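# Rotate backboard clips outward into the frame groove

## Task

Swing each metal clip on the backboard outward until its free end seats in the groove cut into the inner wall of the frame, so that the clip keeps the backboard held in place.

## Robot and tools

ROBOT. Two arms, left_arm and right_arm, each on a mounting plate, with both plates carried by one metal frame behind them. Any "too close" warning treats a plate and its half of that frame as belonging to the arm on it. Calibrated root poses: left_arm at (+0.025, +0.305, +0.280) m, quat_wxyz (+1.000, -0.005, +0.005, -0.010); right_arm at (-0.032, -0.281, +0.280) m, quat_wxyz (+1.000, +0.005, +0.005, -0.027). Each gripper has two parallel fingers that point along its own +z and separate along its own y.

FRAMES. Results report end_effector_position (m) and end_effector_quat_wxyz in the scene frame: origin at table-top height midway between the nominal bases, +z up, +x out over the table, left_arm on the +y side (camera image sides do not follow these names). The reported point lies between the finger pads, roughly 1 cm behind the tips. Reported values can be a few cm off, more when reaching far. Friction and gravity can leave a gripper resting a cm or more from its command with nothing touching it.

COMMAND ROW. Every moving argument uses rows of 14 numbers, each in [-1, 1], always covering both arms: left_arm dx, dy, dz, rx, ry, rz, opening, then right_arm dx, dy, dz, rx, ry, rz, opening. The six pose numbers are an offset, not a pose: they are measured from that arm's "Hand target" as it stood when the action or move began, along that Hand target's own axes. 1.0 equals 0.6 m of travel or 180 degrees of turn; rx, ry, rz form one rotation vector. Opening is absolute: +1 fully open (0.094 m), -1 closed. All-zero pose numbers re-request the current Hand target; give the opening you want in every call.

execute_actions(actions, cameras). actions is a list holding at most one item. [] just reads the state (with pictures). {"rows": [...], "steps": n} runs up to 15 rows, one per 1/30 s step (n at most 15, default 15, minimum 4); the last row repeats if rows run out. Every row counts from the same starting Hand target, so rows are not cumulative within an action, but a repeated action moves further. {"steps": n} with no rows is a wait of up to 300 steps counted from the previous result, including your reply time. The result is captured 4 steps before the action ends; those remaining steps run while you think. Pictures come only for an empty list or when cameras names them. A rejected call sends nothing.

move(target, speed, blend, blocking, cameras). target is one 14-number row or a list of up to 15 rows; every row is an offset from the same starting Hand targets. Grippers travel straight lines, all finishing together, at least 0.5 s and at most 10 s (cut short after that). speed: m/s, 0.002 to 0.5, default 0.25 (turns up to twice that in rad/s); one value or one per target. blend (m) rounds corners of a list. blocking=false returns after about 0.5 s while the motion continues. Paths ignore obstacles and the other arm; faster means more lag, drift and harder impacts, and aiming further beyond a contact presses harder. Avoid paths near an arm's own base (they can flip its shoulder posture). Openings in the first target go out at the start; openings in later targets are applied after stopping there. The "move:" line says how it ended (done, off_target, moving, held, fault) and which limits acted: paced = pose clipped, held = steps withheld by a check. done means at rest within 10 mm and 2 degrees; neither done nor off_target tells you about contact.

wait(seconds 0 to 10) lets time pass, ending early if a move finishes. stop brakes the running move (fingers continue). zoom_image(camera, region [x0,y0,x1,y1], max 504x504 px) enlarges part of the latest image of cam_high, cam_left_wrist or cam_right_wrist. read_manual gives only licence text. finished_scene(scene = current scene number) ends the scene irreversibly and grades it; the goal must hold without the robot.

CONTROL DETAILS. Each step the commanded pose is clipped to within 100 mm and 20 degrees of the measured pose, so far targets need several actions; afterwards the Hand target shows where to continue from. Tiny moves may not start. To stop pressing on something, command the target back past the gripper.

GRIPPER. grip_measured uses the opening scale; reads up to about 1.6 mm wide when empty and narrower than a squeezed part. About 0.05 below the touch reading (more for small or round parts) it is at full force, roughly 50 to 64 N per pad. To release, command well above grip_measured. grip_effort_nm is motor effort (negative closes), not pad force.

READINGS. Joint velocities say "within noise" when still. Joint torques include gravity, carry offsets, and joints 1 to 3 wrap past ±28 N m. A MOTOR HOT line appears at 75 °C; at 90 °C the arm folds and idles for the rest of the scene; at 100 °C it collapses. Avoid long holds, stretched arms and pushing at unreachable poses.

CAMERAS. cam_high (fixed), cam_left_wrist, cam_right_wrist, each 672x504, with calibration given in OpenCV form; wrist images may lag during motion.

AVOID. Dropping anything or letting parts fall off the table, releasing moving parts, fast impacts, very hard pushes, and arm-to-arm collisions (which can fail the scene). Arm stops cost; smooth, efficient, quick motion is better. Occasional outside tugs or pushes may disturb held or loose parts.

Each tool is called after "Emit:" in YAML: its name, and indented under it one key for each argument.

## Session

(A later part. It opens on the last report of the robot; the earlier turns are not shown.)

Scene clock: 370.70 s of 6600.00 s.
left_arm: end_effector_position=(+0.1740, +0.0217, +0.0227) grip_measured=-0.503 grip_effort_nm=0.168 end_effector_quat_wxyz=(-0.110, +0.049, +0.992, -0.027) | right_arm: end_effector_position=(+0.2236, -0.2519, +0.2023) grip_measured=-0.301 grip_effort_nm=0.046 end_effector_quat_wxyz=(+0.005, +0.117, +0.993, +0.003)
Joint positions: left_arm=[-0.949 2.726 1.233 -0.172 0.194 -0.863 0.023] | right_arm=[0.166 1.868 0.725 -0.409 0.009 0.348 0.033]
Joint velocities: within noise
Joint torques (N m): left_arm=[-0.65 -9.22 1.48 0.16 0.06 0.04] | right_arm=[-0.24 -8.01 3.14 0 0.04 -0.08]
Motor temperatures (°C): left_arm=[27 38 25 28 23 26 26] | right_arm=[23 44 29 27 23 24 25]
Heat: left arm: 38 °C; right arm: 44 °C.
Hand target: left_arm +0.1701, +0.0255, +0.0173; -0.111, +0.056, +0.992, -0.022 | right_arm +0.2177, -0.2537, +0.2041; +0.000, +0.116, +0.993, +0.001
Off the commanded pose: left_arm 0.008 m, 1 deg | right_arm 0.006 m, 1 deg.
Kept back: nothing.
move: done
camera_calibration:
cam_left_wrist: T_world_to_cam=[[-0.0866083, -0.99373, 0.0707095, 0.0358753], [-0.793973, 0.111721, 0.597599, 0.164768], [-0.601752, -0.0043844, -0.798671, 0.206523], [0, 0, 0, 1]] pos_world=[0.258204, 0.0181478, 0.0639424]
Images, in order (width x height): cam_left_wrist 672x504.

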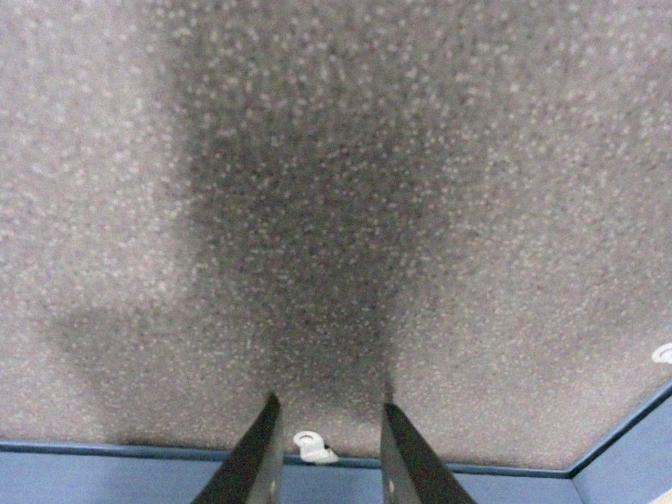

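Emit:
move:
  target:
    - [0.004,0.005,-0.013,0,0,0.06,-0.45,0,0,0,0,0,0,-0.3]
    - [0.004,0.005,-0.001,0,0,0.06,-0.45,0,0,0,0,0,0,-0.3]
  cameras: ["cam_left_wrist"]
  speed: 0.1

Emit:
zoom_image:
  camera: "cam_left_wrist"
  region: [250, 370, 420, 500]

Scene clock: 373.43 s of 6600.00 s.
left_arm: end_effector_position=(+0.1709, +0.0241, +0.0235) grip_measured=-0.453 grip_effort_nm=0.173 end_effector_quat_wxyz=(-0.110, +0.144, +0.983, -0.039) | right_arm: end_effector_position=(+0.2236, -0.2519, +0.2023) grip_measured=-0.301 grip_effort_nm=0.042 end_effector_quat_wxyz=(+0.005, +0.117, +0.993, +0.003)
Joint positions: left_arm=[-0.949 2.72 1.217 -0.164 0.201 -0.671 0.026] | right_arm=[0.166 1.868 0.725 -0.409 0.009 0.348 0.033]
Joint velocities: within noise
Joint torques (N m): left_arm=[-0.55 -9.31 1.21 0.18 -0.01 0.01] | right_arm=[-0.35 -7.98 3.15 0.02 0.02 -0.1]
Motor temperatures (°C): left_arm=[27 38 25 28 23 26 26] | right_arm=[23 44 29 27 23 24 25]
Heat: left arm: 38 °C; right arm: 44 °C.
Hand target: left_arm +0.1682, +0.0288, +0.0182; -0.108, +0.149, +0.982, -0.032 | right_arm +0.2177, -0.2537, +0.2041; +0.000, +0.116, +0.993, +0.001
Off the commanded pose: left_arm 0.008 m, 1 deg | right_arm 0.006 m, 1 deg.
Kept back: nothing.
move: done
camera_calibration:
cam_left_wrist: T_world_to_cam=[[-0.269235, -0.956249, 0.114458, 0.0672707], [-0.757874, 0.283701, 0.587487, 0.151433], [-0.594256, 0.0714276, -0.801098, 0.202249], [0, 0, 0, 1]] pos_world=[0.253067, 0.00691952, 0.0653566]
Images, in order (width x height): cam_left_wrist 672x504.

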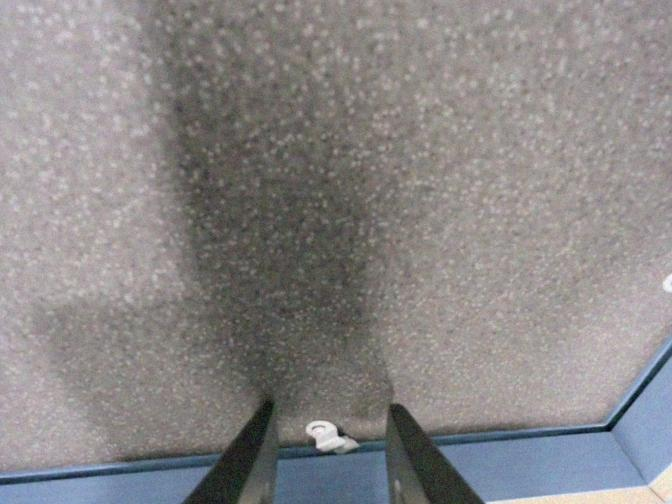

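Scaled by 2.965 from the camera's 672x504 image, which has a finer 960x720 frame.

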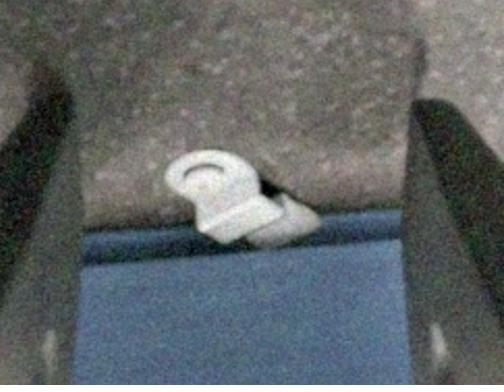

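Emit:
move:
  target:
    - [0.0,0.003,-0.013,-0.0323,0.0075,0.006,-0.45,0,0,0,0,0,0,-0.3]
    - [0.0,0.003,-0.001,-0.0323,0.0075,0.006,-0.45,0,0,0,0,0,0,-0.3]
  cameras: ["cam_left_wrist"]
  speed: 0.1

Emit:
zoom_image:
  camera: "cam_left_wrist"
  region: [250, 370, 420, 500]

Scene clock: 375.30 s of 6600.00 s.
left_arm: end_effector_position=(+0.1717, +0.0263, +0.0233) grip_measured=-0.453 grip_effort_nm=0.159 end_effector_quat_wxyz=(-0.108, +0.159, +0.981, +0.007) | right_arm: end_effector_position=(+0.2236, -0.2519, +0.2023) grip_measured=-0.301 grip_effort_nm=0.046 end_effector_quat_wxyz=(+0.005, +0.117, +0.993, +0.003)
Joint positions: left_arm=[-0.979 2.74 1.291 -0.28 0.138 -0.668 0.026] | right_arm=[0.166 1.868 0.725 -0.409 0.009 0.348 0.033]
Joint velocities: within noise
Joint torques (N m): left_arm=[-0.64 -9.13 2.74 -0.15 -0.02 0] | right_arm=[-0.08 -8.17 3.11 0.02 0.04 -0.06]
Motor temperatures (°C): left_arm=[27 38 25 28 23 26 26] | right_arm=[23 44 29 27 23 24 25]
Heat: left arm: 38 °C; right arm: 44 °C.
Hand target: left_arm +0.1689, +0.0305, +0.0186; -0.112, +0.164, +0.980, +0.018 | right_arm +0.2177, -0.2537, +0.2041; +0.000, +0.116, +0.993, +0.001
Off the commanded pose: left_arm 0.007 m, 2 deg | right_arm 0.006 m, 1 deg.
Kept back: nothing.
move: done
camera_calibration:
cam_left_wrist: T_world_to_cam=[[-0.308901, -0.950698, 0.027453, 0.0782593], [-0.757389, 0.263345, 0.597504, 0.151789], [-0.575275, 0.163777, -0.801396, 0.196689], [0, 0, 0, 1]] pos_world=[0.252288, 0.00221498, 0.0647832]
Images, in order (width x height): cam_left_wrist 672x504.

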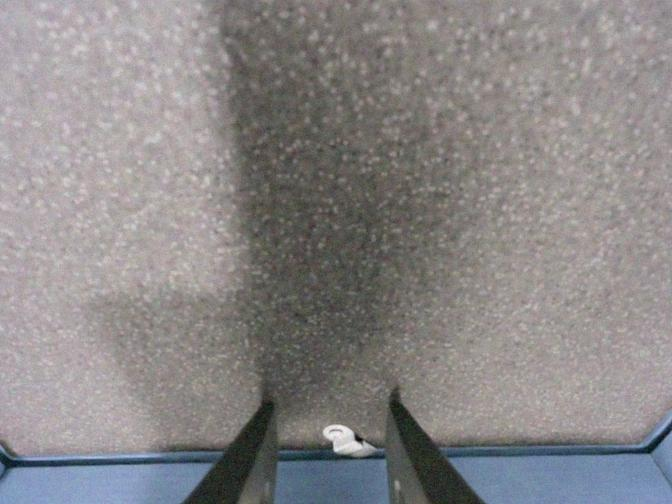

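Scaled by 2.965 from the camera's 672x504 image, which has a finer 960x720 frame.

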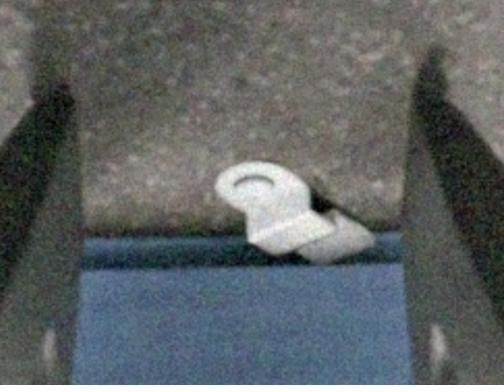

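Emit:
move:
  target:
    - [0.0065,0.0,-0.008,0,0,0,-0.45,0,0,0,0,0,0,-0.3]
    - [0.0065,0.0,0.0015,0,0,0,-0.45,0,0,0,0,0,0,-0.3]
  cameras: ["cam_left_wrist"]
  speed: 0.1

Emit:
zoom_image:
  camera: "cam_left_wrist"
  region: [250, 370, 420, 500]

Scene clock: 376.30 s of 6600.00 s.
left_arm: end_effector_position=(+0.1697, +0.0258, +0.0233) grip_measured=-0.453 grip_effort_nm=0.168 end_effector_quat_wxyz=(-0.108, +0.162, +0.981, +0.008) | right_arm: end_effector_position=(+0.2236, -0.2519, +0.2023) grip_measured=-0.301 grip_effort_nm=0.042 end_effector_quat_wxyz=(+0.005, +0.117, +0.993, +0.003)
Joint positions: left_arm=[-0.986 2.74 1.291 -0.282 0.137 -0.668 0.026] | right_arm=[0.166 1.868 0.725 -0.409 0.009 0.348 0.033]
Joint velocities: within noise
Joint torques (N m): left_arm=[-0.66 -9.48 1.57 -0.05 0 -0.06] | right_arm=[-0.38 -8.14 3.29 0.01 0.01 -0.1]
Motor temperatures (°C): left_arm=[27 38 25 28 23 26 26] | right_arm=[23 44 29 27 23 24 25]
Heat: left arm: 38 °C; right arm: 44 °C.
Hand target: left_arm +0.1651, +0.0318, +0.0186; -0.112, +0.164, +0.980, +0.018 | right_arm +0.2177, -0.2537, +0.2041; +0.000, +0.116, +0.993, +0.001
Off the commanded pose: left_arm 0.009 m, 1 deg | right_arm 0.006 m, 1 deg.
Kept back: nothing.
move: done
camera_calibration:
cam_left_wrist: T_world_to_cam=[[-0.315679, -0.948533, 0.0251226, 0.0783585], [-0.755685, 0.267333, 0.59789, 0.150021], [-0.573835, 0.169757, -0.801184, 0.195308], [0, 0, 0, 1]] pos_world=[0.250179, 0.00106524, 0.0648127]
Images, in order (width x height): cam_left_wrist 672x504.

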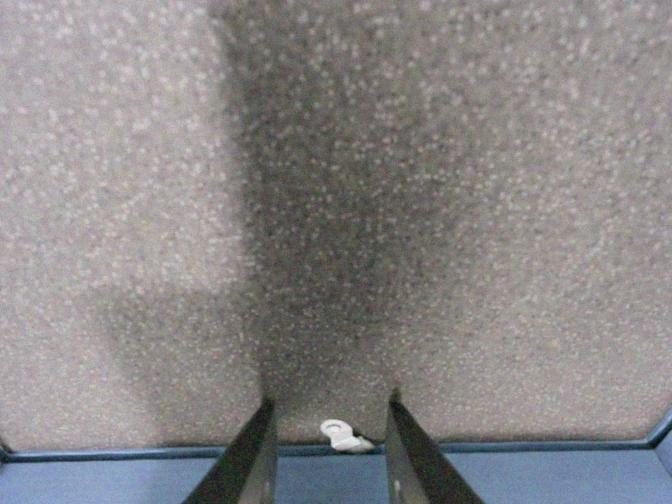

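Scaled by 2.965 from the camera's 672x504 image, which has a finer 960x720 frame.

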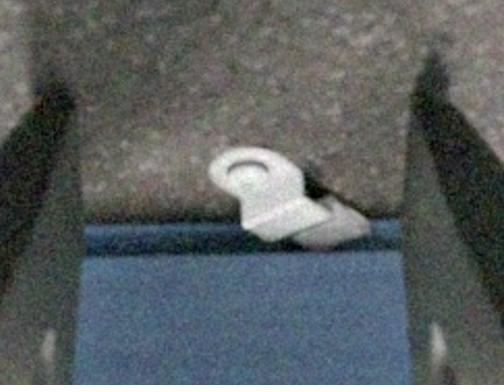

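Emit:
move:
  target:
    - [0.005,0.0,0.0,0,0,0,-0.45,0,0,0,0,0,0,-0.3]
    - [0.005,0.0,0.0015,0,0,0,-0.7,0,0,0,0,0,0,-0.3]
  cameras: ["cam_left_wrist"]
  speed: 0.1

Emit:
zoom_image:
  camera: "cam_left_wrist"
  region: [250, 370, 420, 500]

Scene clock: 377.73 s of 6600.00 s.
left_arm: end_effector_position=(+0.1668, +0.0272, +0.0230) grip_measured=-0.697 grip_effort_nm=-0.120 end_effector_quat_wxyz=(-0.110, +0.165, +0.980, +0.011) | right_arm: end_effector_position=(+0.2236, -0.2519, +0.2023) grip_measured=-0.301 grip_effort_nm=0.037 end_effector_quat_wxyz=(+0.005, +0.117, +0.993, +0.003)
Joint positions: left_arm=[-0.991 2.74 1.285 -0.282 0.136 -0.669 0.014] | right_arm=[0.166 1.868 0.725 -0.409 0.009 0.348 0.033]
Joint velocities: within noise
Joint torques (N m): left_arm=[-0.69 -9.63 1.11 0.04 0.01 -0.11] | right_arm=[-0.05 -8.23 3.12 0.05 0.04 -0.07]
Motor temperatures (°C): left_arm=[27 38 25 28 23 26 26] | right_arm=[23 44 29 27 23 24 25]
Heat: left arm: 38 °C; right arm: 44 °C.
Hand target: left_arm +0.1622, +0.0328, +0.0184; -0.112, +0.164, +0.980, +0.018 | right_arm +0.2177, -0.2537, +0.2041; +0.000, +0.116, +0.993, +0.001
Off the commanded pose: left_arm 0.009 m, 1 deg | right_arm 0.006 m, 1 deg.
Kept back: nothing.
move: done
camera_calibration:
cam_left_wrist: T_world_to_cam=[[-0.320817, -0.946899, 0.0214056, 0.0797045], [-0.752748, 0.268623, 0.601009, 0.14699], [-0.574845, 0.176701, -0.798955, 0.193075], [0, 0, 0, 1]] pos_world=[0.247205, 0.00187066, 0.0642101]
Images, in order (width x height): cam_left_wrist 672x504.

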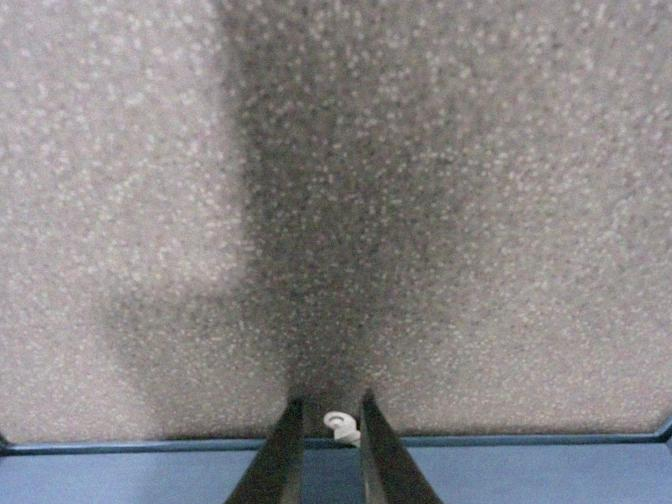

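Scaled by 2.965 from the camera's 672x504 image, which has a finer 960x720 frame.

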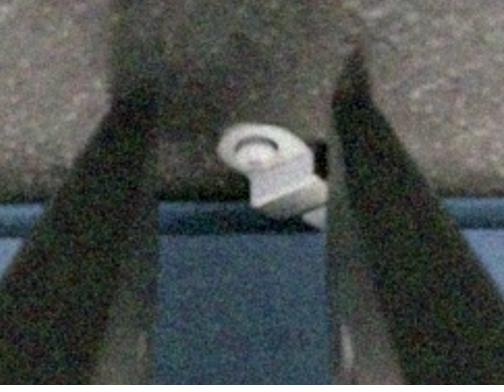

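Emit:
move:
  target:
    - [0.0,0.0,0.002,0,0,0,-0.78,0,0,0,0,0,0,-0.3]
    - [0.0,0.0,0.002,0,0,0,-0.84,0,0,0,0,0,0,-0.3]
  cameras: ["cam_left_wrist"]
  speed: 0.1

Emit:
zoom_image:
  camera: "cam_left_wrist"
  region: [250, 370, 420, 500]

Scene clock: 379.87 s of 6600.00 s.
left_arm: end_effector_position=(+0.1667, +0.0260, +0.0229) grip_measured=-0.837 grip_effort_nm=-0.120 end_effector_quat_wxyz=(-0.109, +0.166, +0.980, +0.009) | right_arm: end_effector_position=(+0.2236, -0.2519, +0.2023) grip_measured=-0.301 grip_effort_nm=0.042 end_effector_quat_wxyz=(+0.005, +0.117, +0.993, +0.003)
Joint positions: left_arm=[-0.993 2.74 1.285 -0.278 0.137 -0.669 0.008] | right_arm=[0.166 1.868 0.725 -0.409 0.009 0.348 0.033]
Joint velocities: within noise
Joint torques (N m): left_arm=[-0.58 -9.32 1.2 0.03 0.01 -0.11] | right_arm=[-0.27 -8.21 3.15 0 0.04 -0.05]
Motor temperatures (°C): left_arm=[27 38 25 28 23 26 26] | right_arm=[23 44 29 27 23 24 25]
Heat: left arm: 38 °C; right arm: 44 °C.
Hand target: left_arm +0.1618, +0.0329, +0.0173; -0.112, +0.164, +0.980, +0.018 | right_arm +0.2177, -0.2537, +0.2041; +0.000, +0.116, +0.993, +0.001
Off the commanded pose: left_arm 0.010 m, 1 deg | right_arm 0.006 m, 1 deg.
Kept back: nothing.
move: done
camera_calibration:
cam_left_wrist: T_world_to_cam=[[-0.322426, -0.946266, 0.0249435, 0.0786398], [-0.753066, 0.272383, 0.598915, 0.147291], [-0.573527, 0.174321, -0.800424, 0.192981], [0, 0, 0, 1]] pos_world=[0.246956, 0.000653697, 0.0642903]
Images, in order (width x height): cam_left_wrist 672x504.

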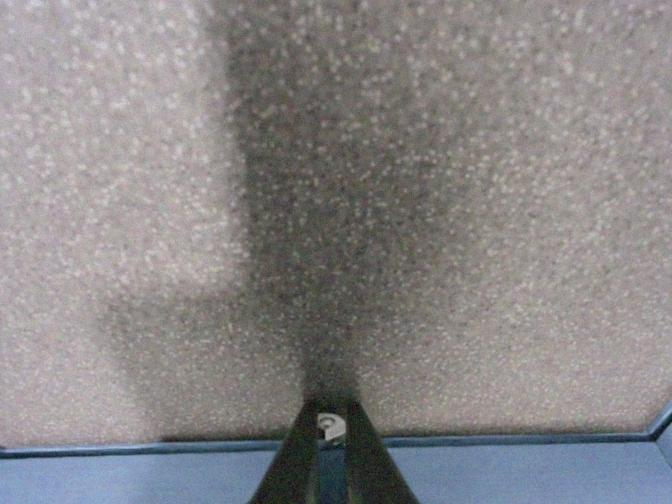

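Scaled by 2.965 from the camera's 672x504 image, which has a finer 960x720 frame.

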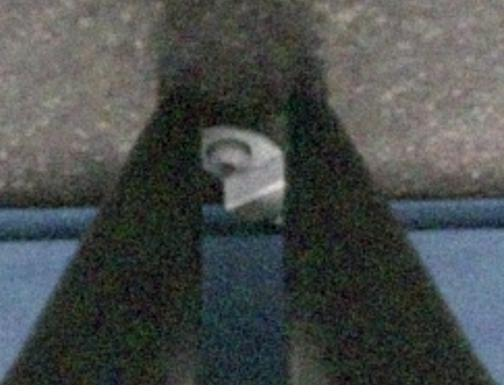

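Emit:
move:
  target:
    - [0.0,0.0,0.002,0,0,0,-0.87,0,0,0,0,0,0,-0.3]
    - [0.0,0.0,0.002,0,0,0,-0.90,0,0,0,0,0,0,-0.3]
  cameras: ["cam_left_wrist"]
  speed: 0.1

Emit:
zoom_image:
  camera: "cam_left_wrist"
  region: [250, 370, 420, 500]

Scene clock: 382.00 s of 6600.00 s.
left_arm: end_effector_position=(+0.1665, +0.0249, +0.0229) grip_measured=-0.897 grip_effort_nm=-0.129 end_effector_quat_wxyz=(-0.109, +0.165, +0.980, +0.006) | right_arm: end_effector_position=(+0.2236, -0.2519, +0.2023) grip_measured=-0.301 grip_effort_nm=0.046 end_effector_quat_wxyz=(+0.005, +0.117, +0.993, +0.003)
Joint positions: left_arm=[-0.993 2.74 1.285 -0.274 0.142 -0.669 0.005] | right_arm=[0.166 1.868 0.725 -0.409 0.009 0.348 0.033]
Joint velocities: within noise
Joint torques (N m): left_arm=[-0.62 -9.05 1.29 0.03 -0.04 -0.11] | right_arm=[-0.23 -8.12 3.12 0.01 0.01 -0.07]
Motor temperatures (°C): left_arm=[27 39 25 28 23 26 26] | right_arm=[23 44 29 27 23 24 25]
Heat: left arm: 39 °C; right arm: 44 °C.
Hand target: left_arm +0.1616, +0.0330, +0.0161; -0.112, +0.164, +0.980, +0.018 | right_arm +0.2177, -0.2537, +0.2041; +0.000, +0.116, +0.993, +0.001
Off the commanded pose: left_arm 0.012 m, 1 deg | right_arm 0.006 m, 1 deg.
Kept back: nothing.
move: off_target (left_arm); target 2's new opening was sent with left_arm's hand 0.011 m and 1 deg from that target
camera_calibration:
cam_left_wrist: T_world_to_cam=[[-0.321363, -0.946473, 0.0302353, 0.077234], [-0.752349, 0.27458, 0.598812, 0.147302], [-0.575062, 0.169689, -0.800318, 0.193426], [0, 0, 0, 1]] pos_world=[0.246875, -0.000168639, 0.0642606]
Images, in order (width x height): cam_left_wrist 672x504.

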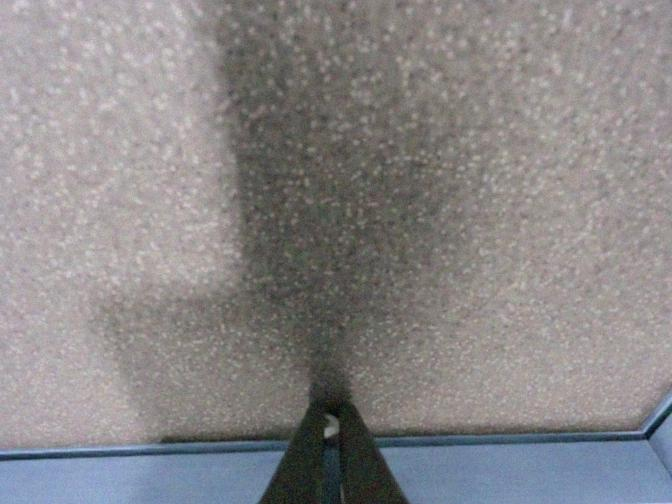

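Scaled by 2.965 from the camera's 672x504 image, which has a finer 960x720 frame.

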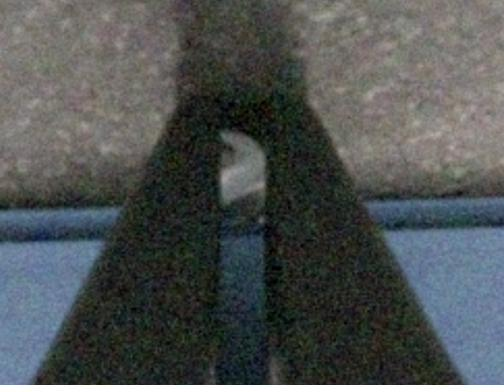

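Emit:
move:
  target:
    - [0.0,0.0,0.0,0,0,0,-0.95,0,0,0,0,0,0,-0.3]
  cameras: ["cam_left_wrist"]
  speed: 0.1

Emit:
zoom_image:
  camera: "cam_left_wrist"
  region: [250, 370, 420, 500]

Scene clock: 383.17 s of 6600.00 s.
left_arm: end_effector_position=(+0.1664, +0.0242, +0.0229) grip_measured=-0.947 grip_effort_nm=-0.129 end_effector_quat_wxyz=(-0.109, +0.165, +0.980, +0.005) | right_arm: end_effector_position=(+0.2236, -0.2519, +0.2023) grip_measured=-0.301 grip_effort_nm=0.042 end_effector_quat_wxyz=(+0.005, +0.117, +0.993, +0.003)
Joint positions: left_arm=[-0.993 2.74 1.285 -0.272 0.144 -0.669 0.002] | right_arm=[0.166 1.868 0.725 -0.409 0.009 0.348 0.033]
Joint velocities: within noise
Joint torques (N m): left_arm=[-0.59 -9.03 1.31 0.02 -0.06 -0.12] | right_arm=[-0.32 -8.23 3.07 -0.02 0.05 -0.05]
Motor temperatures (°C): left_arm=[27 39 25 28 23 26 26] | right_arm=[23 44 29 27 23 24 25]
Heat: left arm: 39 °C; right arm: 44 °C.
Hand target: left_arm +0.1616, +0.0329, +0.0161; -0.112, +0.164, +0.980, +0.018 | right_arm +0.2177, -0.2537, +0.2041; +0.000, +0.116, +0.993, +0.001
Off the commanded pose: left_arm 0.012 m, 2 deg | right_arm 0.006 m, 1 deg.
Kept back: nothing.
move: off_target (left_arm)
camera_calibration:
cam_left_wrist: T_world_to_cam=[[-0.32098, -0.946496, 0.0334307, 0.0764267], [-0.752028, 0.27617, 0.598484, 0.147391], [-0.575695, 0.16696, -0.800437, 0.193674], [0, 0, 0, 1]] pos_world=[0.246871, -0.000703291, 0.0642573]
Images, in order (width x height): cam_left_wrist 672x504.

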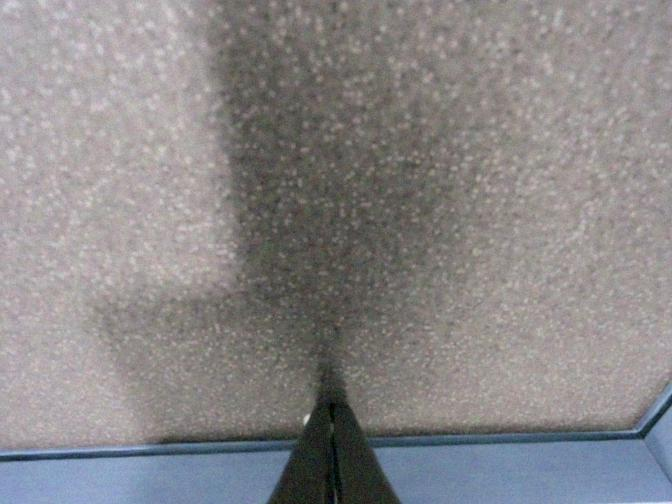

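Scaled by 2.965 from the camera's 672x504 image, which has a finer 960x720 frame.

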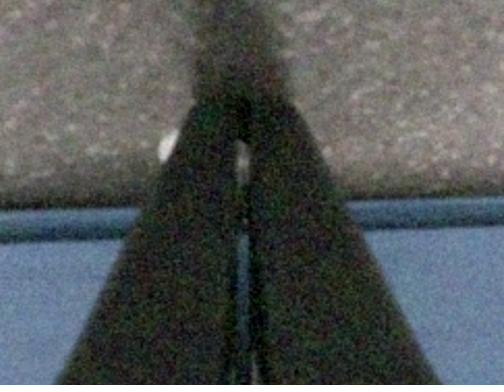

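Emit:
move:
  target:
    - [-0.01,0.0,-0.02,0,0,0,0.3,0,0,0,0,0,0,-0.3]
  cameras: ["cam_left_wrist"]
  speed: 0.1

Emit:
zoom_image:
  camera: "cam_left_wrist"
  region: [290, 350, 390, 430]

Scene clock: 386.97 s of 6600.00 s.
left_arm: end_effector_position=(+0.1671, +0.0292, +0.0240) grip_measured=+0.297 grip_effort_nm=0.168 end_effector_quat_wxyz=(-0.113, +0.162, +0.980, +0.014) | right_arm: end_effector_position=(+0.2236, -0.2519, +0.2023) grip_measured=-0.301 grip_effort_nm=0.032 end_effector_quat_wxyz=(+0.005, +0.117, +0.993, +0.003)
Joint positions: left_arm=[-0.987 2.739 1.287 -0.295 0.136 -0.669 0.061] | right_arm=[0.166 1.868 0.725 -0.409 0.009 0.348 0.033]
Joint velocities: within noise
Joint torques (N m): left_arm=[0.13 -11.32 2.11 -0.2 0 0.03] | right_arm=[-0.14 -8.03 3.26 -0.04 0 -0.09]
Motor temperatures (°C): left_arm=[27 39 25 28 23 26 26] | right_arm=[23 43 29 27 23 24 25]
Heat: left arm: 39 °C; right arm: 43 °C.
Hand target: left_arm +0.1697, +0.0301, +0.0265; -0.112, +0.164, +0.980, +0.018 | right_arm +0.2177, -0.2537, +0.2041; +0.000, +0.116, +0.993, +0.001
Off the commanded pose: left_arm 0.004 m, 1 deg | right_arm 0.006 m, 1 deg.
Kept back: nothing.
move: done
camera_calibration:
cam_left_wrist: T_world_to_cam=[[-0.316163, -0.948583, 0.0151777, 0.0810883], [-0.750957, 0.260006, 0.60701, 0.145905], [-0.579746, 0.180516, -0.794549, 0.19426], [0, 0, 0, 1]] pos_world=[0.247827, 0.00391575, 0.0645528]
Images, in order (width x height): cam_left_wrist 672x504.

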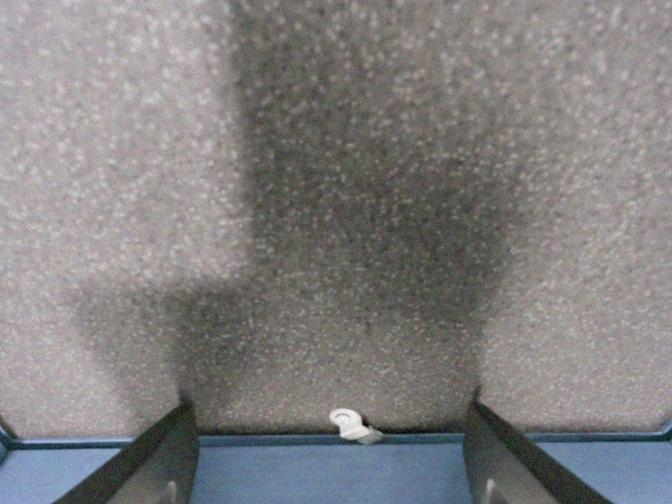

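Scaled by 5.040 from the camera's 672x504 image, which has a finer 960x720 frame.

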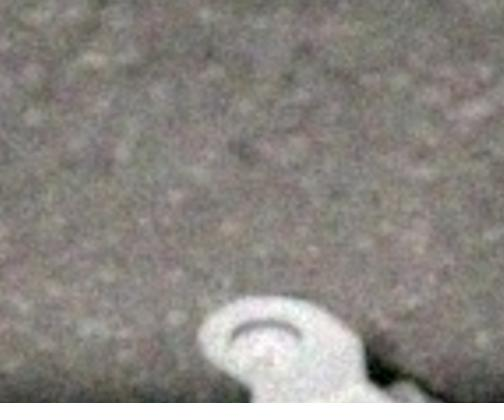

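Emit:
zoom_image:
  camera: "cam_left_wrist"
  region: [320, 395, 400, 455]

Scaled by 6.300 from the camera's 672x504 image, which has a finer 960x720 frame.

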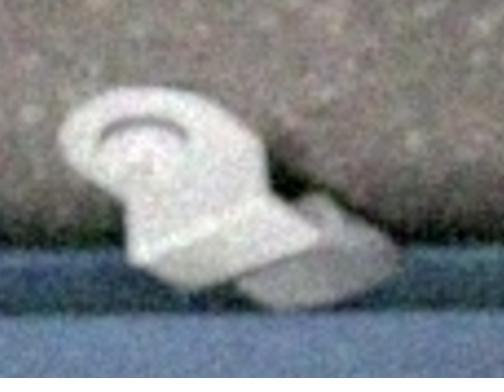

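Emit:
move:
  target:
    - [0.0023,-0.0078,-0.0227,0,-0.039,0,-0.45,0,0,0,0,0,0,-0.3]
  cameras: ["cam_left_wrist"]
  speed: 0.1

Emit:
zoom_image:
  camera: "cam_left_wrist"
  region: [250, 350, 420, 480]

Scene clock: 389.70 s of 6600.00 s.
left_arm: end_effector_position=(+0.1659, +0.0321, +0.0333) grip_measured=-0.447 grip_effort_nm=-0.120 end_effector_quat_wxyz=(-0.065, +0.167, +0.984, +0.016) | right_arm: end_effector_position=(+0.2236, -0.2519, +0.2023) grip_measured=-0.301 grip_effort_nm=0.042 end_effector_quat_wxyz=(+0.005, +0.117, +0.993, +0.003)
Joint positions: left_arm=[-1.027 2.67 1.175 -0.188 0.066 -0.709 0.026] | right_arm=[0.166 1.868 0.725 -0.409 0.009 0.348 0.033]
Joint velocities: within noise
Joint torques (N m): left_arm=[-0.64 -12.85 0.98 0.15 -0.05 -0.12] | right_arm=[-0.08 -8.17 3.17 -0.01 0.04 -0.04]
Motor temperatures (°C): left_arm=[27 40 25 28 23 26 26] | right_arm=[23 43 29 27 23 24 25]
Heat: left arm: 40 °C; right arm: 43 °C.
Hand target: left_arm +0.1699, +0.0252, +0.0400; -0.051, +0.165, +0.985, +0.008 | right_arm +0.2177, -0.2537, +0.2041; +0.000, +0.116, +0.993, +0.001
Off the commanded pose: left_arm 0.011 m, 2 deg | right_arm 0.006 m, 1 deg.
Kept back: nothing.
move: off_target (left_arm)
camera_calibration:
cam_left_wrist: T_world_to_cam=[[-0.326161, -0.945307, -0.00374765, 0.0854975], [-0.80273, 0.27487, 0.529217, 0.149307], [-0.499243, 0.175619, -0.848478, 0.188983], [0, 0, 0, 1]] pos_world=[0.242087, 0.00659252, 0.081653]
Images, in order (width x height): cam_left_wrist 672x504.

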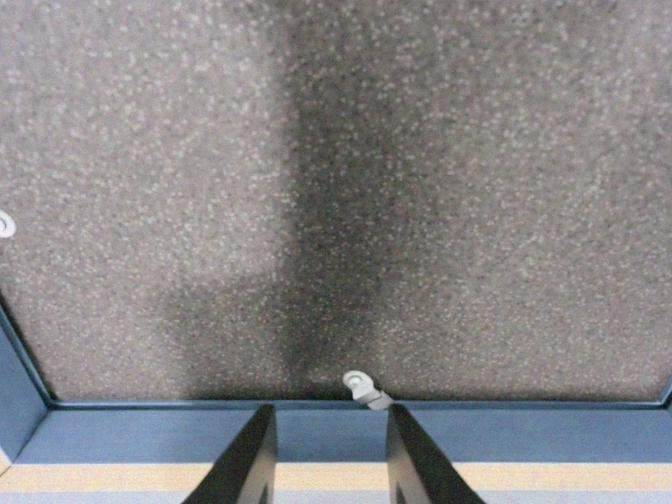

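Scaled by 2.965 from the camera's 672x504 image, which has a finer 960x720 frame.

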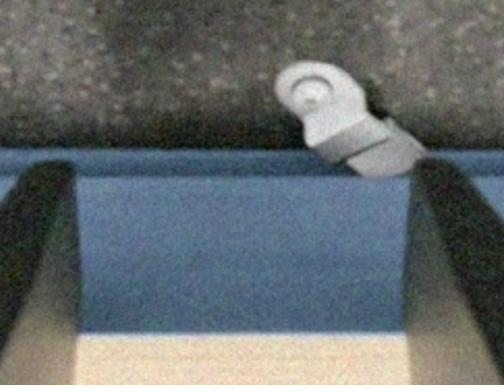

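Emit:
move:
  target:
    - [-0.0167,-0.004,-0.01,0,0,0,-0.45,0,0,0,0,0,0,-0.3]
  cameras: ["cam_left_wrist"]
  speed: 0.1

Emit:
zoom_image:
  camera: "cam_left_wrist"
  region: [250, 350, 420, 480]

Scene clock: 390.70 s of 6600.00 s.
left_arm: end_effector_position=(+0.1698, +0.0283, +0.0354) grip_measured=-0.447 grip_effort_nm=-0.120 end_effector_quat_wxyz=(-0.063, +0.164, +0.984, +0.015) | right_arm: end_effector_position=(+0.2236, -0.2519, +0.2023) grip_measured=-0.301 grip_effort_nm=0.037 end_effector_quat_wxyz=(+0.005, +0.117, +0.993, +0.003)
Joint positions: left_arm=[-1.023 2.667 1.191 -0.201 0.064 -0.711 0.026] | right_arm=[0.166 1.868 0.725 -0.409 0.009 0.348 0.033]
Joint velocities: within noise
Joint torques (N m): left_arm=[0.24 -13.15 2.7 -0.05 -0.07 0.01] | right_arm=[-0.28 -8.24 3.23 -0.01 0.02 -0.07]
Motor temperatures (°C): left_arm=[27 40 25 28 23 26 26] | right_arm=[23 43 29 27 23 24 25]
Heat: left arm: 40 °C; right arm: 43 °C.
Hand target: left_arm +0.1790, +0.0196, +0.0450; -0.051, +0.165, +0.985, +0.008 | right_arm +0.2177, -0.2537, +0.2041; +0.000, +0.116, +0.993, +0.001
Off the commanded pose: left_arm 0.016 m, 1 deg | right_arm 0.006 m, 1 deg.
Kept back: nothing.
move: off_target (left_arm)
camera_calibration:
cam_left_wrist: T_world_to_cam=[[-0.320841, -0.947131, -0.0019081, 0.0822344], [-0.806301, 0.272077, 0.525217, 0.15321], [-0.49693, 0.17005, -0.850966, 0.193316], [0, 0, 0, 1]] pos_world=[0.245982, 0.00332846, 0.0841932]
Images, in order (width x height): cam_left_wrist 672x504.

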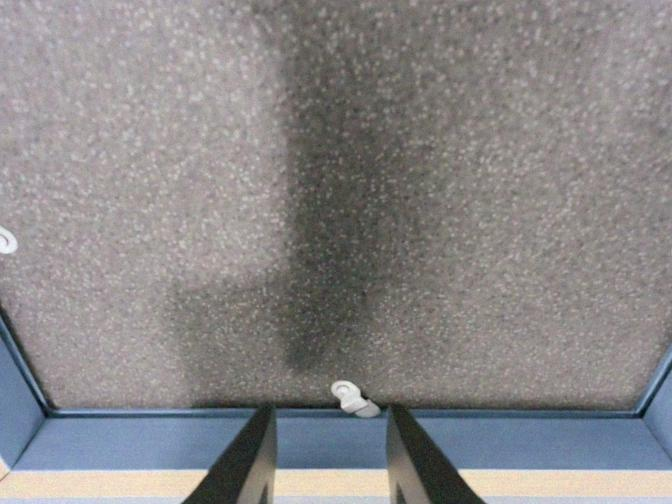

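Scaled by 2.965 from the camera's 672x504 image, which has a finer 960x720 frame.

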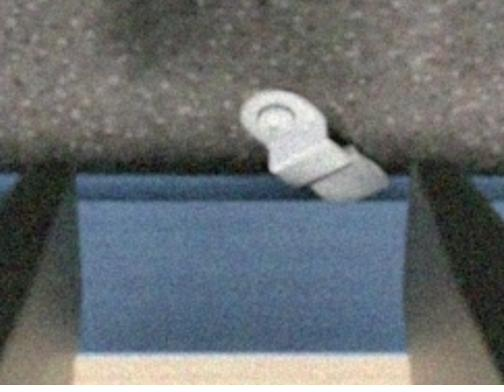

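Emit:
execute_actions:
  actions: []
  cameras: ["all"]

Emit:
zoom_image:
  camera: "cam_high"
  region: [290, 220, 430, 350]

Scene clock: 390.83 s of 6600.00 s.
left_arm: end_effector_position=(+0.1696, +0.0287, +0.0355) grip_measured=-0.447 grip_effort_nm=-0.125 end_effector_quat_wxyz=(-0.063, +0.164, +0.984, +0.016) | right_arm: end_effector_position=(+0.2236, -0.2519, +0.2023) grip_measured=-0.301 grip_effort_nm=0.046 end_effector_quat_wxyz=(+0.005, +0.117, +0.993, +0.003)
Joint positions: left_arm=[-1.023 2.667 1.191 -0.203 0.064 -0.711 0.026] | right_arm=[0.166 1.868 0.725 -0.409 0.009 0.348 0.033]
Joint velocities: within noise
Joint torques (N m): left_arm=[0.23 -13.14 2.7 -0.07 -0.07 0.01] | right_arm=[-0.25 -8.05 3.14 0 0.03 -0.06]
Motor temperatures (°C): left_arm=[27 40 25 28 23 26 26] | right_arm=[23 43 29 27 23 24 25]
Heat: left arm: 40 °C; right arm: 43 °C.
Hand target: left_arm +0.1790, +0.0196, +0.0450; -0.051, +0.165, +0.985, +0.008 | right_arm +0.2177, -0.2537, +0.2041; +0.000, +0.116, +0.993, +0.001
Off the commanded pose: left_arm 0.016 m, 2 deg | right_arm 0.006 m, 1 deg.
Steps of this call (1-4: nothing new was sent). Readings (end_effector_position of left_arm | right_arm):
1: (+0.1697, +0.0285, +0.0355) | (+0.2236, -0.2519, +0.2023)
2: (+0.1697, +0.0285, +0.0355) | (+0.2236, -0.2519, +0.2023)
4: the state above
camera_calibration:
cam_left_wrist: T_world_to_cam=[[-0.320868, -0.947119, -0.00316078, 0.0825929], [-0.805789, 0.271231, 0.526439, 0.152777], [-0.497743, 0.171464, -0.850207, 0.193241], [0, 0, 0, 1]] pos_world=[0.245792, 0.00365351, 0.0841283]
cam_right_wrist: T_world_to_cam=[[-0.228347, -0.973527, -0.0101236, -0.191054], [-0.879799, 0.201887, 0.430343, 0.197534], [-0.416907, 0.107174, -0.902609, 0.388361], [0, 0, 0, 1]] pos_world=[0.292074, -0.267498, 0.263596]

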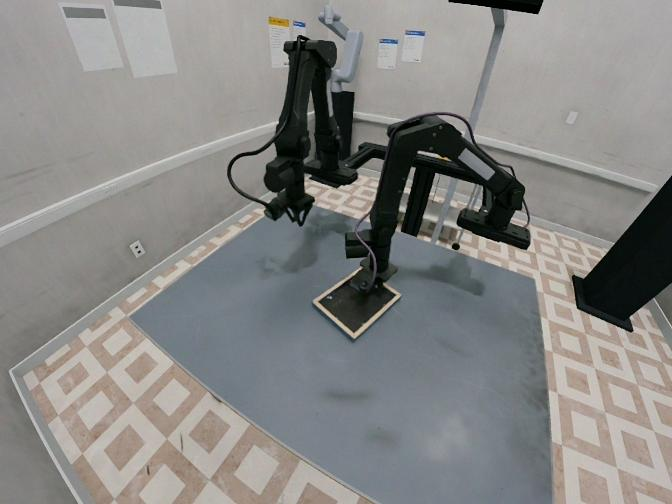

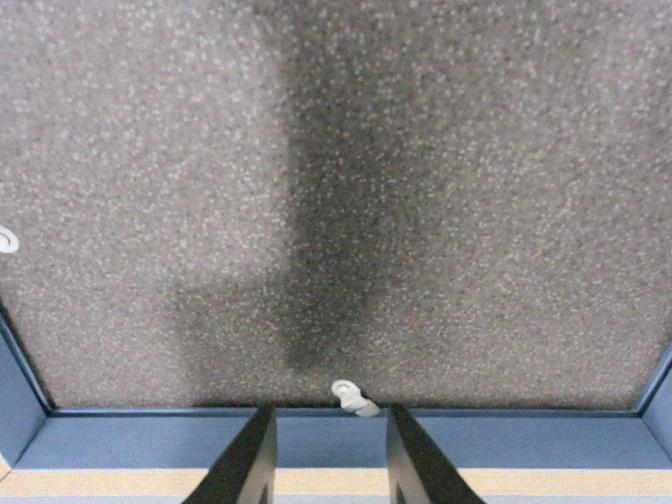

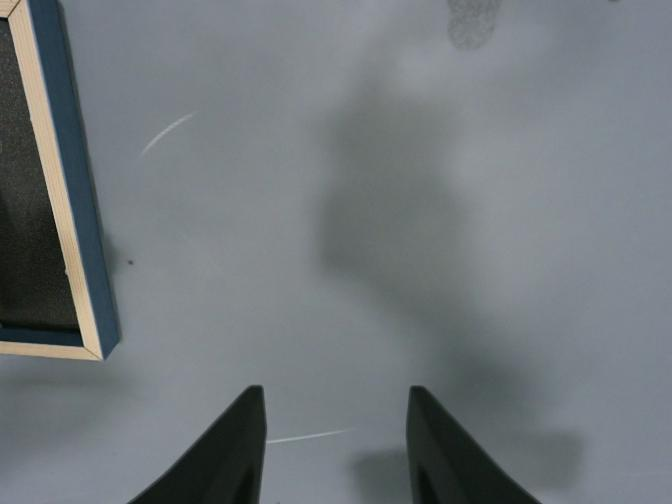

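Scaled by 3.600 from the camera's 672x504 image, which has a finer 960x720 frame.

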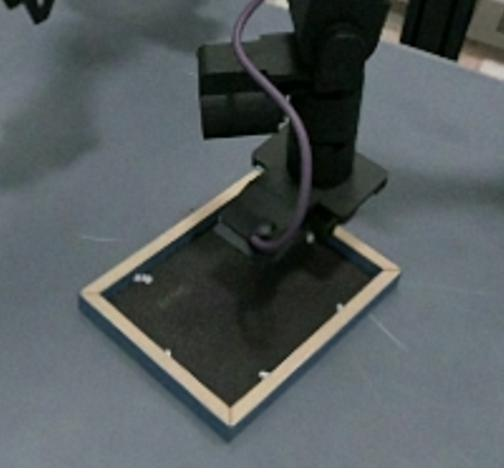

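Emit:
move:
  target:
    - [-0.005,0,-0.04,0,0,0,-0.45,0,0,0,0,0,0,-0.3]
  cameras: ["cam_left_wrist","cam_right_wrist"]
  speed: 0.1

Scene clock: 391.97 s of 6600.00 s.
left_arm: end_effector_position=(+0.1787, +0.0201, +0.0605) grip_measured=-0.447 grip_effort_nm=-0.120 end_effector_quat_wxyz=(-0.058, +0.163, +0.985, +0.009) | right_arm: end_effector_position=(+0.2236, -0.2519, +0.2023) grip_measured=-0.301 grip_effort_nm=0.046 end_effector_quat_wxyz=(+0.005, +0.117, +0.993, +0.003)
Joint positions: left_arm=[-1.014 2.588 1.191 -0.267 0.063 -0.704 0.026] | right_arm=[0.166 1.868 0.725 -0.409 0.009 0.348 0.033]
Joint velocities: within noise
Joint torques (N m): left_arm=[0.24 -12.89 2.17 -0.04 -0.07 0.04] | right_arm=[-0.1 -8.16 3.29 0 0.04 -0.1]
Motor temperatures (°C): left_arm=[27 40 25 28 23 26 26] | right_arm=[23 43 29 27 23 24 25]
Heat: left arm: 40 °C; right arm: 43 °C.
Hand target: left_arm +0.1842, +0.0179, +0.0685; -0.051, +0.165, +0.985, +0.008 | right_arm +0.2177, -0.2537, +0.2041; +0.000, +0.116, +0.993, +0.001
Off the commanded pose: left_arm 0.010 m, 1 deg | right_arm 0.006 m, 1 deg.
Kept back: nothing.
move: done
camera_calibration:
cam_left_wrist: T_world_to_cam=[[-0.317824, -0.948124, 0.00699594, 0.0763026], [-0.810851, 0.275618, 0.51629, 0.150713], [-0.491435, 0.158417, -0.856385, 0.220051], [0, 0, 0, 1]] pos_world=[0.254598, -0.00405466, 0.110103]
cam_right_wrist: T_world_to_cam=[[-0.228347, -0.973527, -0.0101236, -0.191054], [-0.879799, 0.201887, 0.430343, 0.197534], [-0.416907, 0.107174, -0.902609, 0.388361], [0, 0, 0, 1]] pos_world=[0.292074, -0.267498, 0.263596]
Images, in order (width x height): cam_left_wrist 672x504, cam_right_wrist 672x504.

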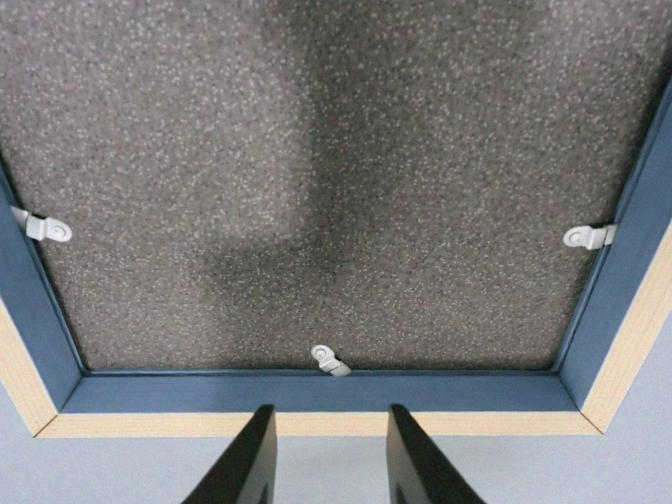

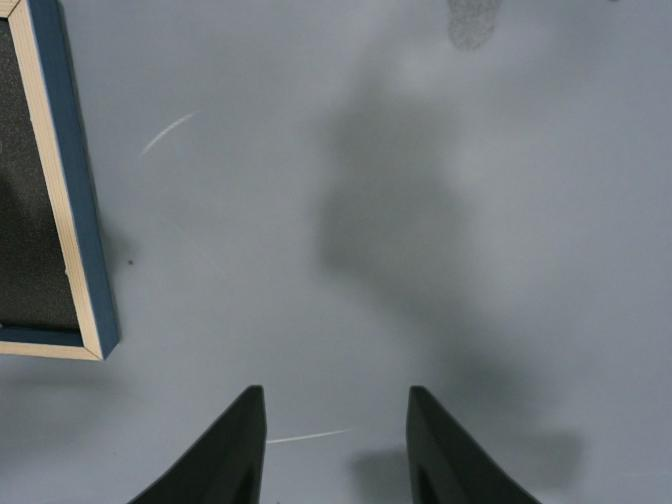

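Emit:
move:
  target:
    - [0.0265,0.0094,0.0673,0,0,0,-0.45,0,0,0,0,0,0,-0.3]
  cameras: ["cam_left_wrist"]
  speed: 0.1

Emit:
zoom_image:
  camera: "cam_left_wrist"
  region: [250, 350, 420, 480]

Scene clock: 393.63 s of 6600.00 s.
left_arm: end_effector_position=(+0.1683, +0.0278, +0.0337) grip_measured=-0.447 grip_effort_nm=-0.120 end_effector_quat_wxyz=(-0.054, +0.167, +0.984, +0.006) | right_arm: end_effector_position=(+0.2236, -0.2519, +0.2023) grip_measured=-0.301 grip_effort_nm=0.042 end_effector_quat_wxyz=(+0.005, +0.117, +0.993, +0.003)
Joint positions: left_arm=[-1.028 2.663 1.162 -0.152 0.063 -0.711 0.026] | right_arm=[0.166 1.868 0.725 -0.409 0.009 0.348 0.033]
Joint velocities: within noise
Joint torques (N m): left_arm=[-0.51 -9.43 1.42 0.21 -0.04 -0.11] | right_arm=[-0.27 -8.06 3.22 0 0.06 -0.08]
Motor temperatures (°C): left_arm=[27 40 25 27 23 26 26] | right_arm=[23 43 29 27 23 24 25]
Heat: left arm: 40 °C; right arm: 43 °C.
Hand target: left_arm +0.1672, +0.0296, +0.0300; -0.051, +0.165, +0.985, +0.008 | right_arm +0.2177, -0.2537, +0.2041; +0.000, +0.116, +0.993, +0.001
Off the commanded pose: left_arm 0.004 m, 1 deg | right_arm 0.006 m, 1 deg.
Kept back: nothing.
move: done
camera_calibration:
cam_left_wrist: T_world_to_cam=[[-0.325372, -0.945489, 0.0135446, 0.0815023], [-0.811687, 0.286618, 0.508934, 0.154075], [-0.485074, 0.154599, -0.860699, 0.189917], [0, 0, 0, 1]] pos_world=[0.243703, 0.00353802, 0.0839433]
Images, in order (width x height): cam_left_wrist 672x504.

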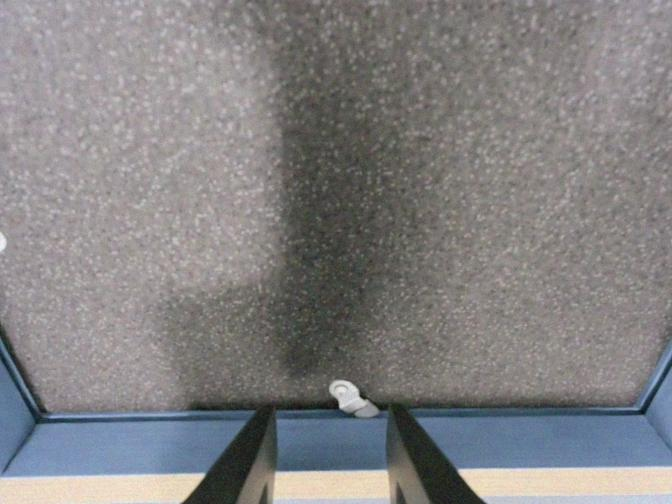

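Scaled by 2.965 from the camera's 672x504 image, which has a finer 960x720 frame.

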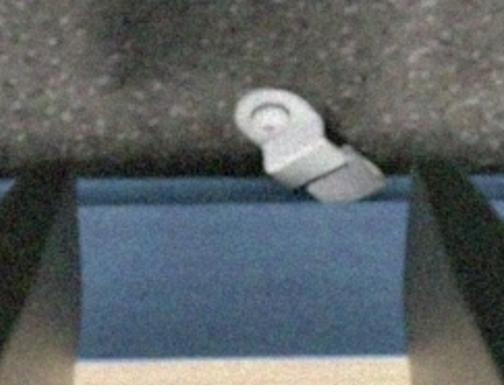

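Emit:
move:
  target:
    - [-0.0207,-0.0065,-0.0022,0,0,0,-0.45,0,0,0,0,0,0,-0.3]
  cameras: ["cam_left_wrist"]
  speed: 0.1

Emit:
zoom_image:
  camera: "cam_left_wrist"
  region: [250, 350, 420, 480]

Scene clock: 394.87 s of 6600.00 s.
left_arm: end_effector_position=(+0.1777, +0.0158, +0.0349) grip_measured=-0.447 grip_effort_nm=-0.120 end_effector_quat_wxyz=(-0.047, +0.164, +0.985, -0.003) | right_arm: end_effector_position=(+0.2236, -0.2519, +0.2023) grip_measured=-0.301 grip_effort_nm=0.042 end_effector_quat_wxyz=(+0.005, +0.117, +0.993, +0.003)
Joint positions: left_arm=[-1.022 2.669 1.204 -0.165 0.063 -0.711 0.026] | right_arm=[0.166 1.868 0.725 -0.409 0.009 0.348 0.033]
Joint velocities: left_arm=[-0.017 0.017 0.002 -0.154 -0.095 0.051 -0.001] | right_arm=[within noise]
Joint torques (N m): left_arm=[0.2 -8.98 2.77 0.01 -0.06 0.03] | right_arm=[-0.06 -8.08 3.21 -0.03 0.07 -0.07]
Motor temperatures (°C): left_arm=[27 40 25 27 23 26 26] | right_arm=[23 43 29 27 23 24 25]
Heat: left arm: 40 °C; right arm: 43 °C.
Hand target: left_arm +0.1777, +0.0218, +0.0300; -0.051, +0.165, +0.985, +0.008 | right_arm +0.2177, -0.2537, +0.2041; +0.000, +0.116, +0.993, +0.001
Off the commanded pose: left_arm 0.008 m, 1 deg | right_arm 0.006 m, 1 deg.
Kept back: nothing.
move: done
camera_calibration:
cam_left_wrist: T_world_to_cam=[[-0.318831, -0.947375, 0.0287607, 0.0714633], [-0.81958, 0.29081, 0.493678, 0.16642], [-0.476062, 0.133828, -0.869169, 0.196422], [0, 0, 0, 1]] pos_world=[0.252689, -0.00698093, 0.0865107]
Images, in order (width x height): cam_left_wrist 672x504.

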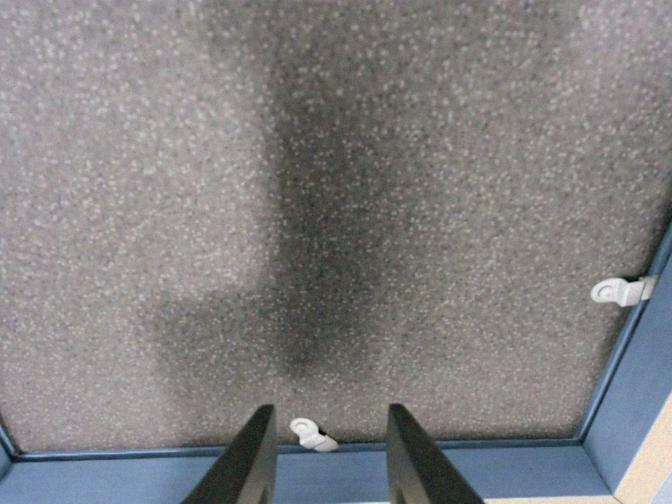

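Scaled by 2.965 from the camera's 672x504 image, which has a finer 960x720 frame.

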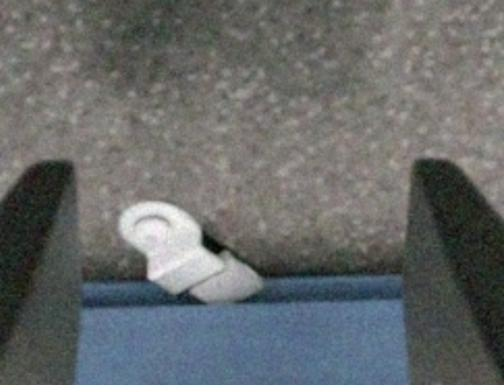

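Emit:
move:
  target:
    - [0.0152,0.0023,0.004,0,0,0,-0.45,0,0,0,0,0,0,-0.3]
  cameras: ["cam_left_wrist"]
  speed: 0.1

Emit:
zoom_image:
  camera: "cam_left_wrist"
  region: [250, 350, 420, 480]

Scene clock: 395.97 s of 6600.00 s.
left_arm: end_effector_position=(+0.1725, +0.0218, +0.0338) grip_measured=-0.447 grip_effort_nm=-0.120 end_effector_quat_wxyz=(-0.052, +0.166, +0.985, +0.003) | right_arm: end_effector_position=(+0.2236, -0.2519, +0.2023) grip_measured=-0.301 grip_effort_nm=0.046 end_effector_quat_wxyz=(+0.005, +0.117, +0.993, +0.003)
Joint positions: left_arm=[-1.027 2.669 1.188 -0.164 0.063 -0.711 0.026] | right_arm=[0.166 1.868 0.725 -0.409 0.009 0.348 0.033]
Joint velocities: within noise
Joint torques (N m): left_arm=[-0.64 -9.24 1.24 0.21 -0.04 -0.11] | right_arm=[-0.13 -8.21 3.06 0.03 -0.01 -0.09]
Motor temperatures (°C): left_arm=[27 40 25 27 23 26 26] | right_arm=[23 43 29 27 23 24 25]
Heat: left arm: 40 °C; right arm: 43 °C.
Hand target: left_arm +0.1692, +0.0262, +0.0286; -0.051, +0.165, +0.985, +0.008 | right_arm +0.2177, -0.2537, +0.2041; +0.000, +0.116, +0.993, +0.001
Off the commanded pose: left_arm 0.007 m, 1 deg | right_arm 0.006 m, 1 deg.
Kept back: nothing.
move: done
camera_calibration:
cam_left_wrist: T_world_to_cam=[[-0.323174, -0.946154, 0.0187582, 0.0765877], [-0.814397, 0.288157, 0.50371, 0.159796], [-0.481992, 0.147509, -0.863669, 0.192667], [0, 0, 0, 1]] pos_world=[0.247752, -0.00200278, 0.0844732]
Images, in order (width x height): cam_left_wrist 672x504.

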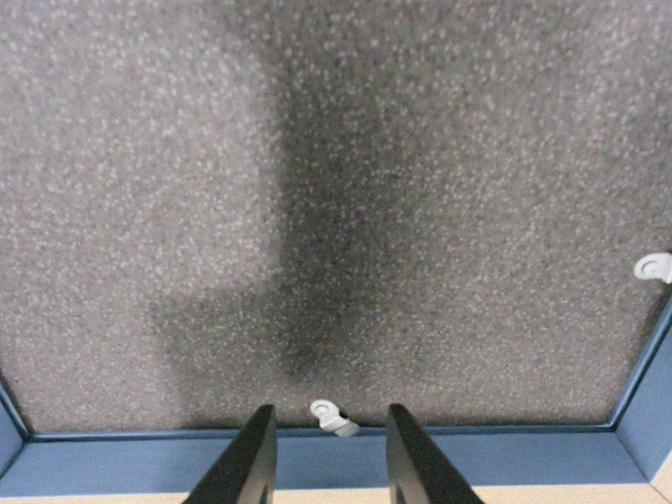

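Scaled by 2.965 from the camera's 672x504 image, which has a finer 960x720 frame.

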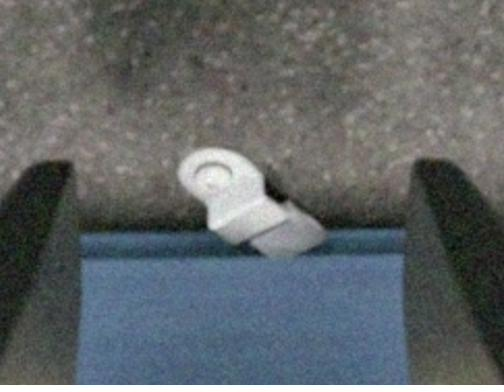

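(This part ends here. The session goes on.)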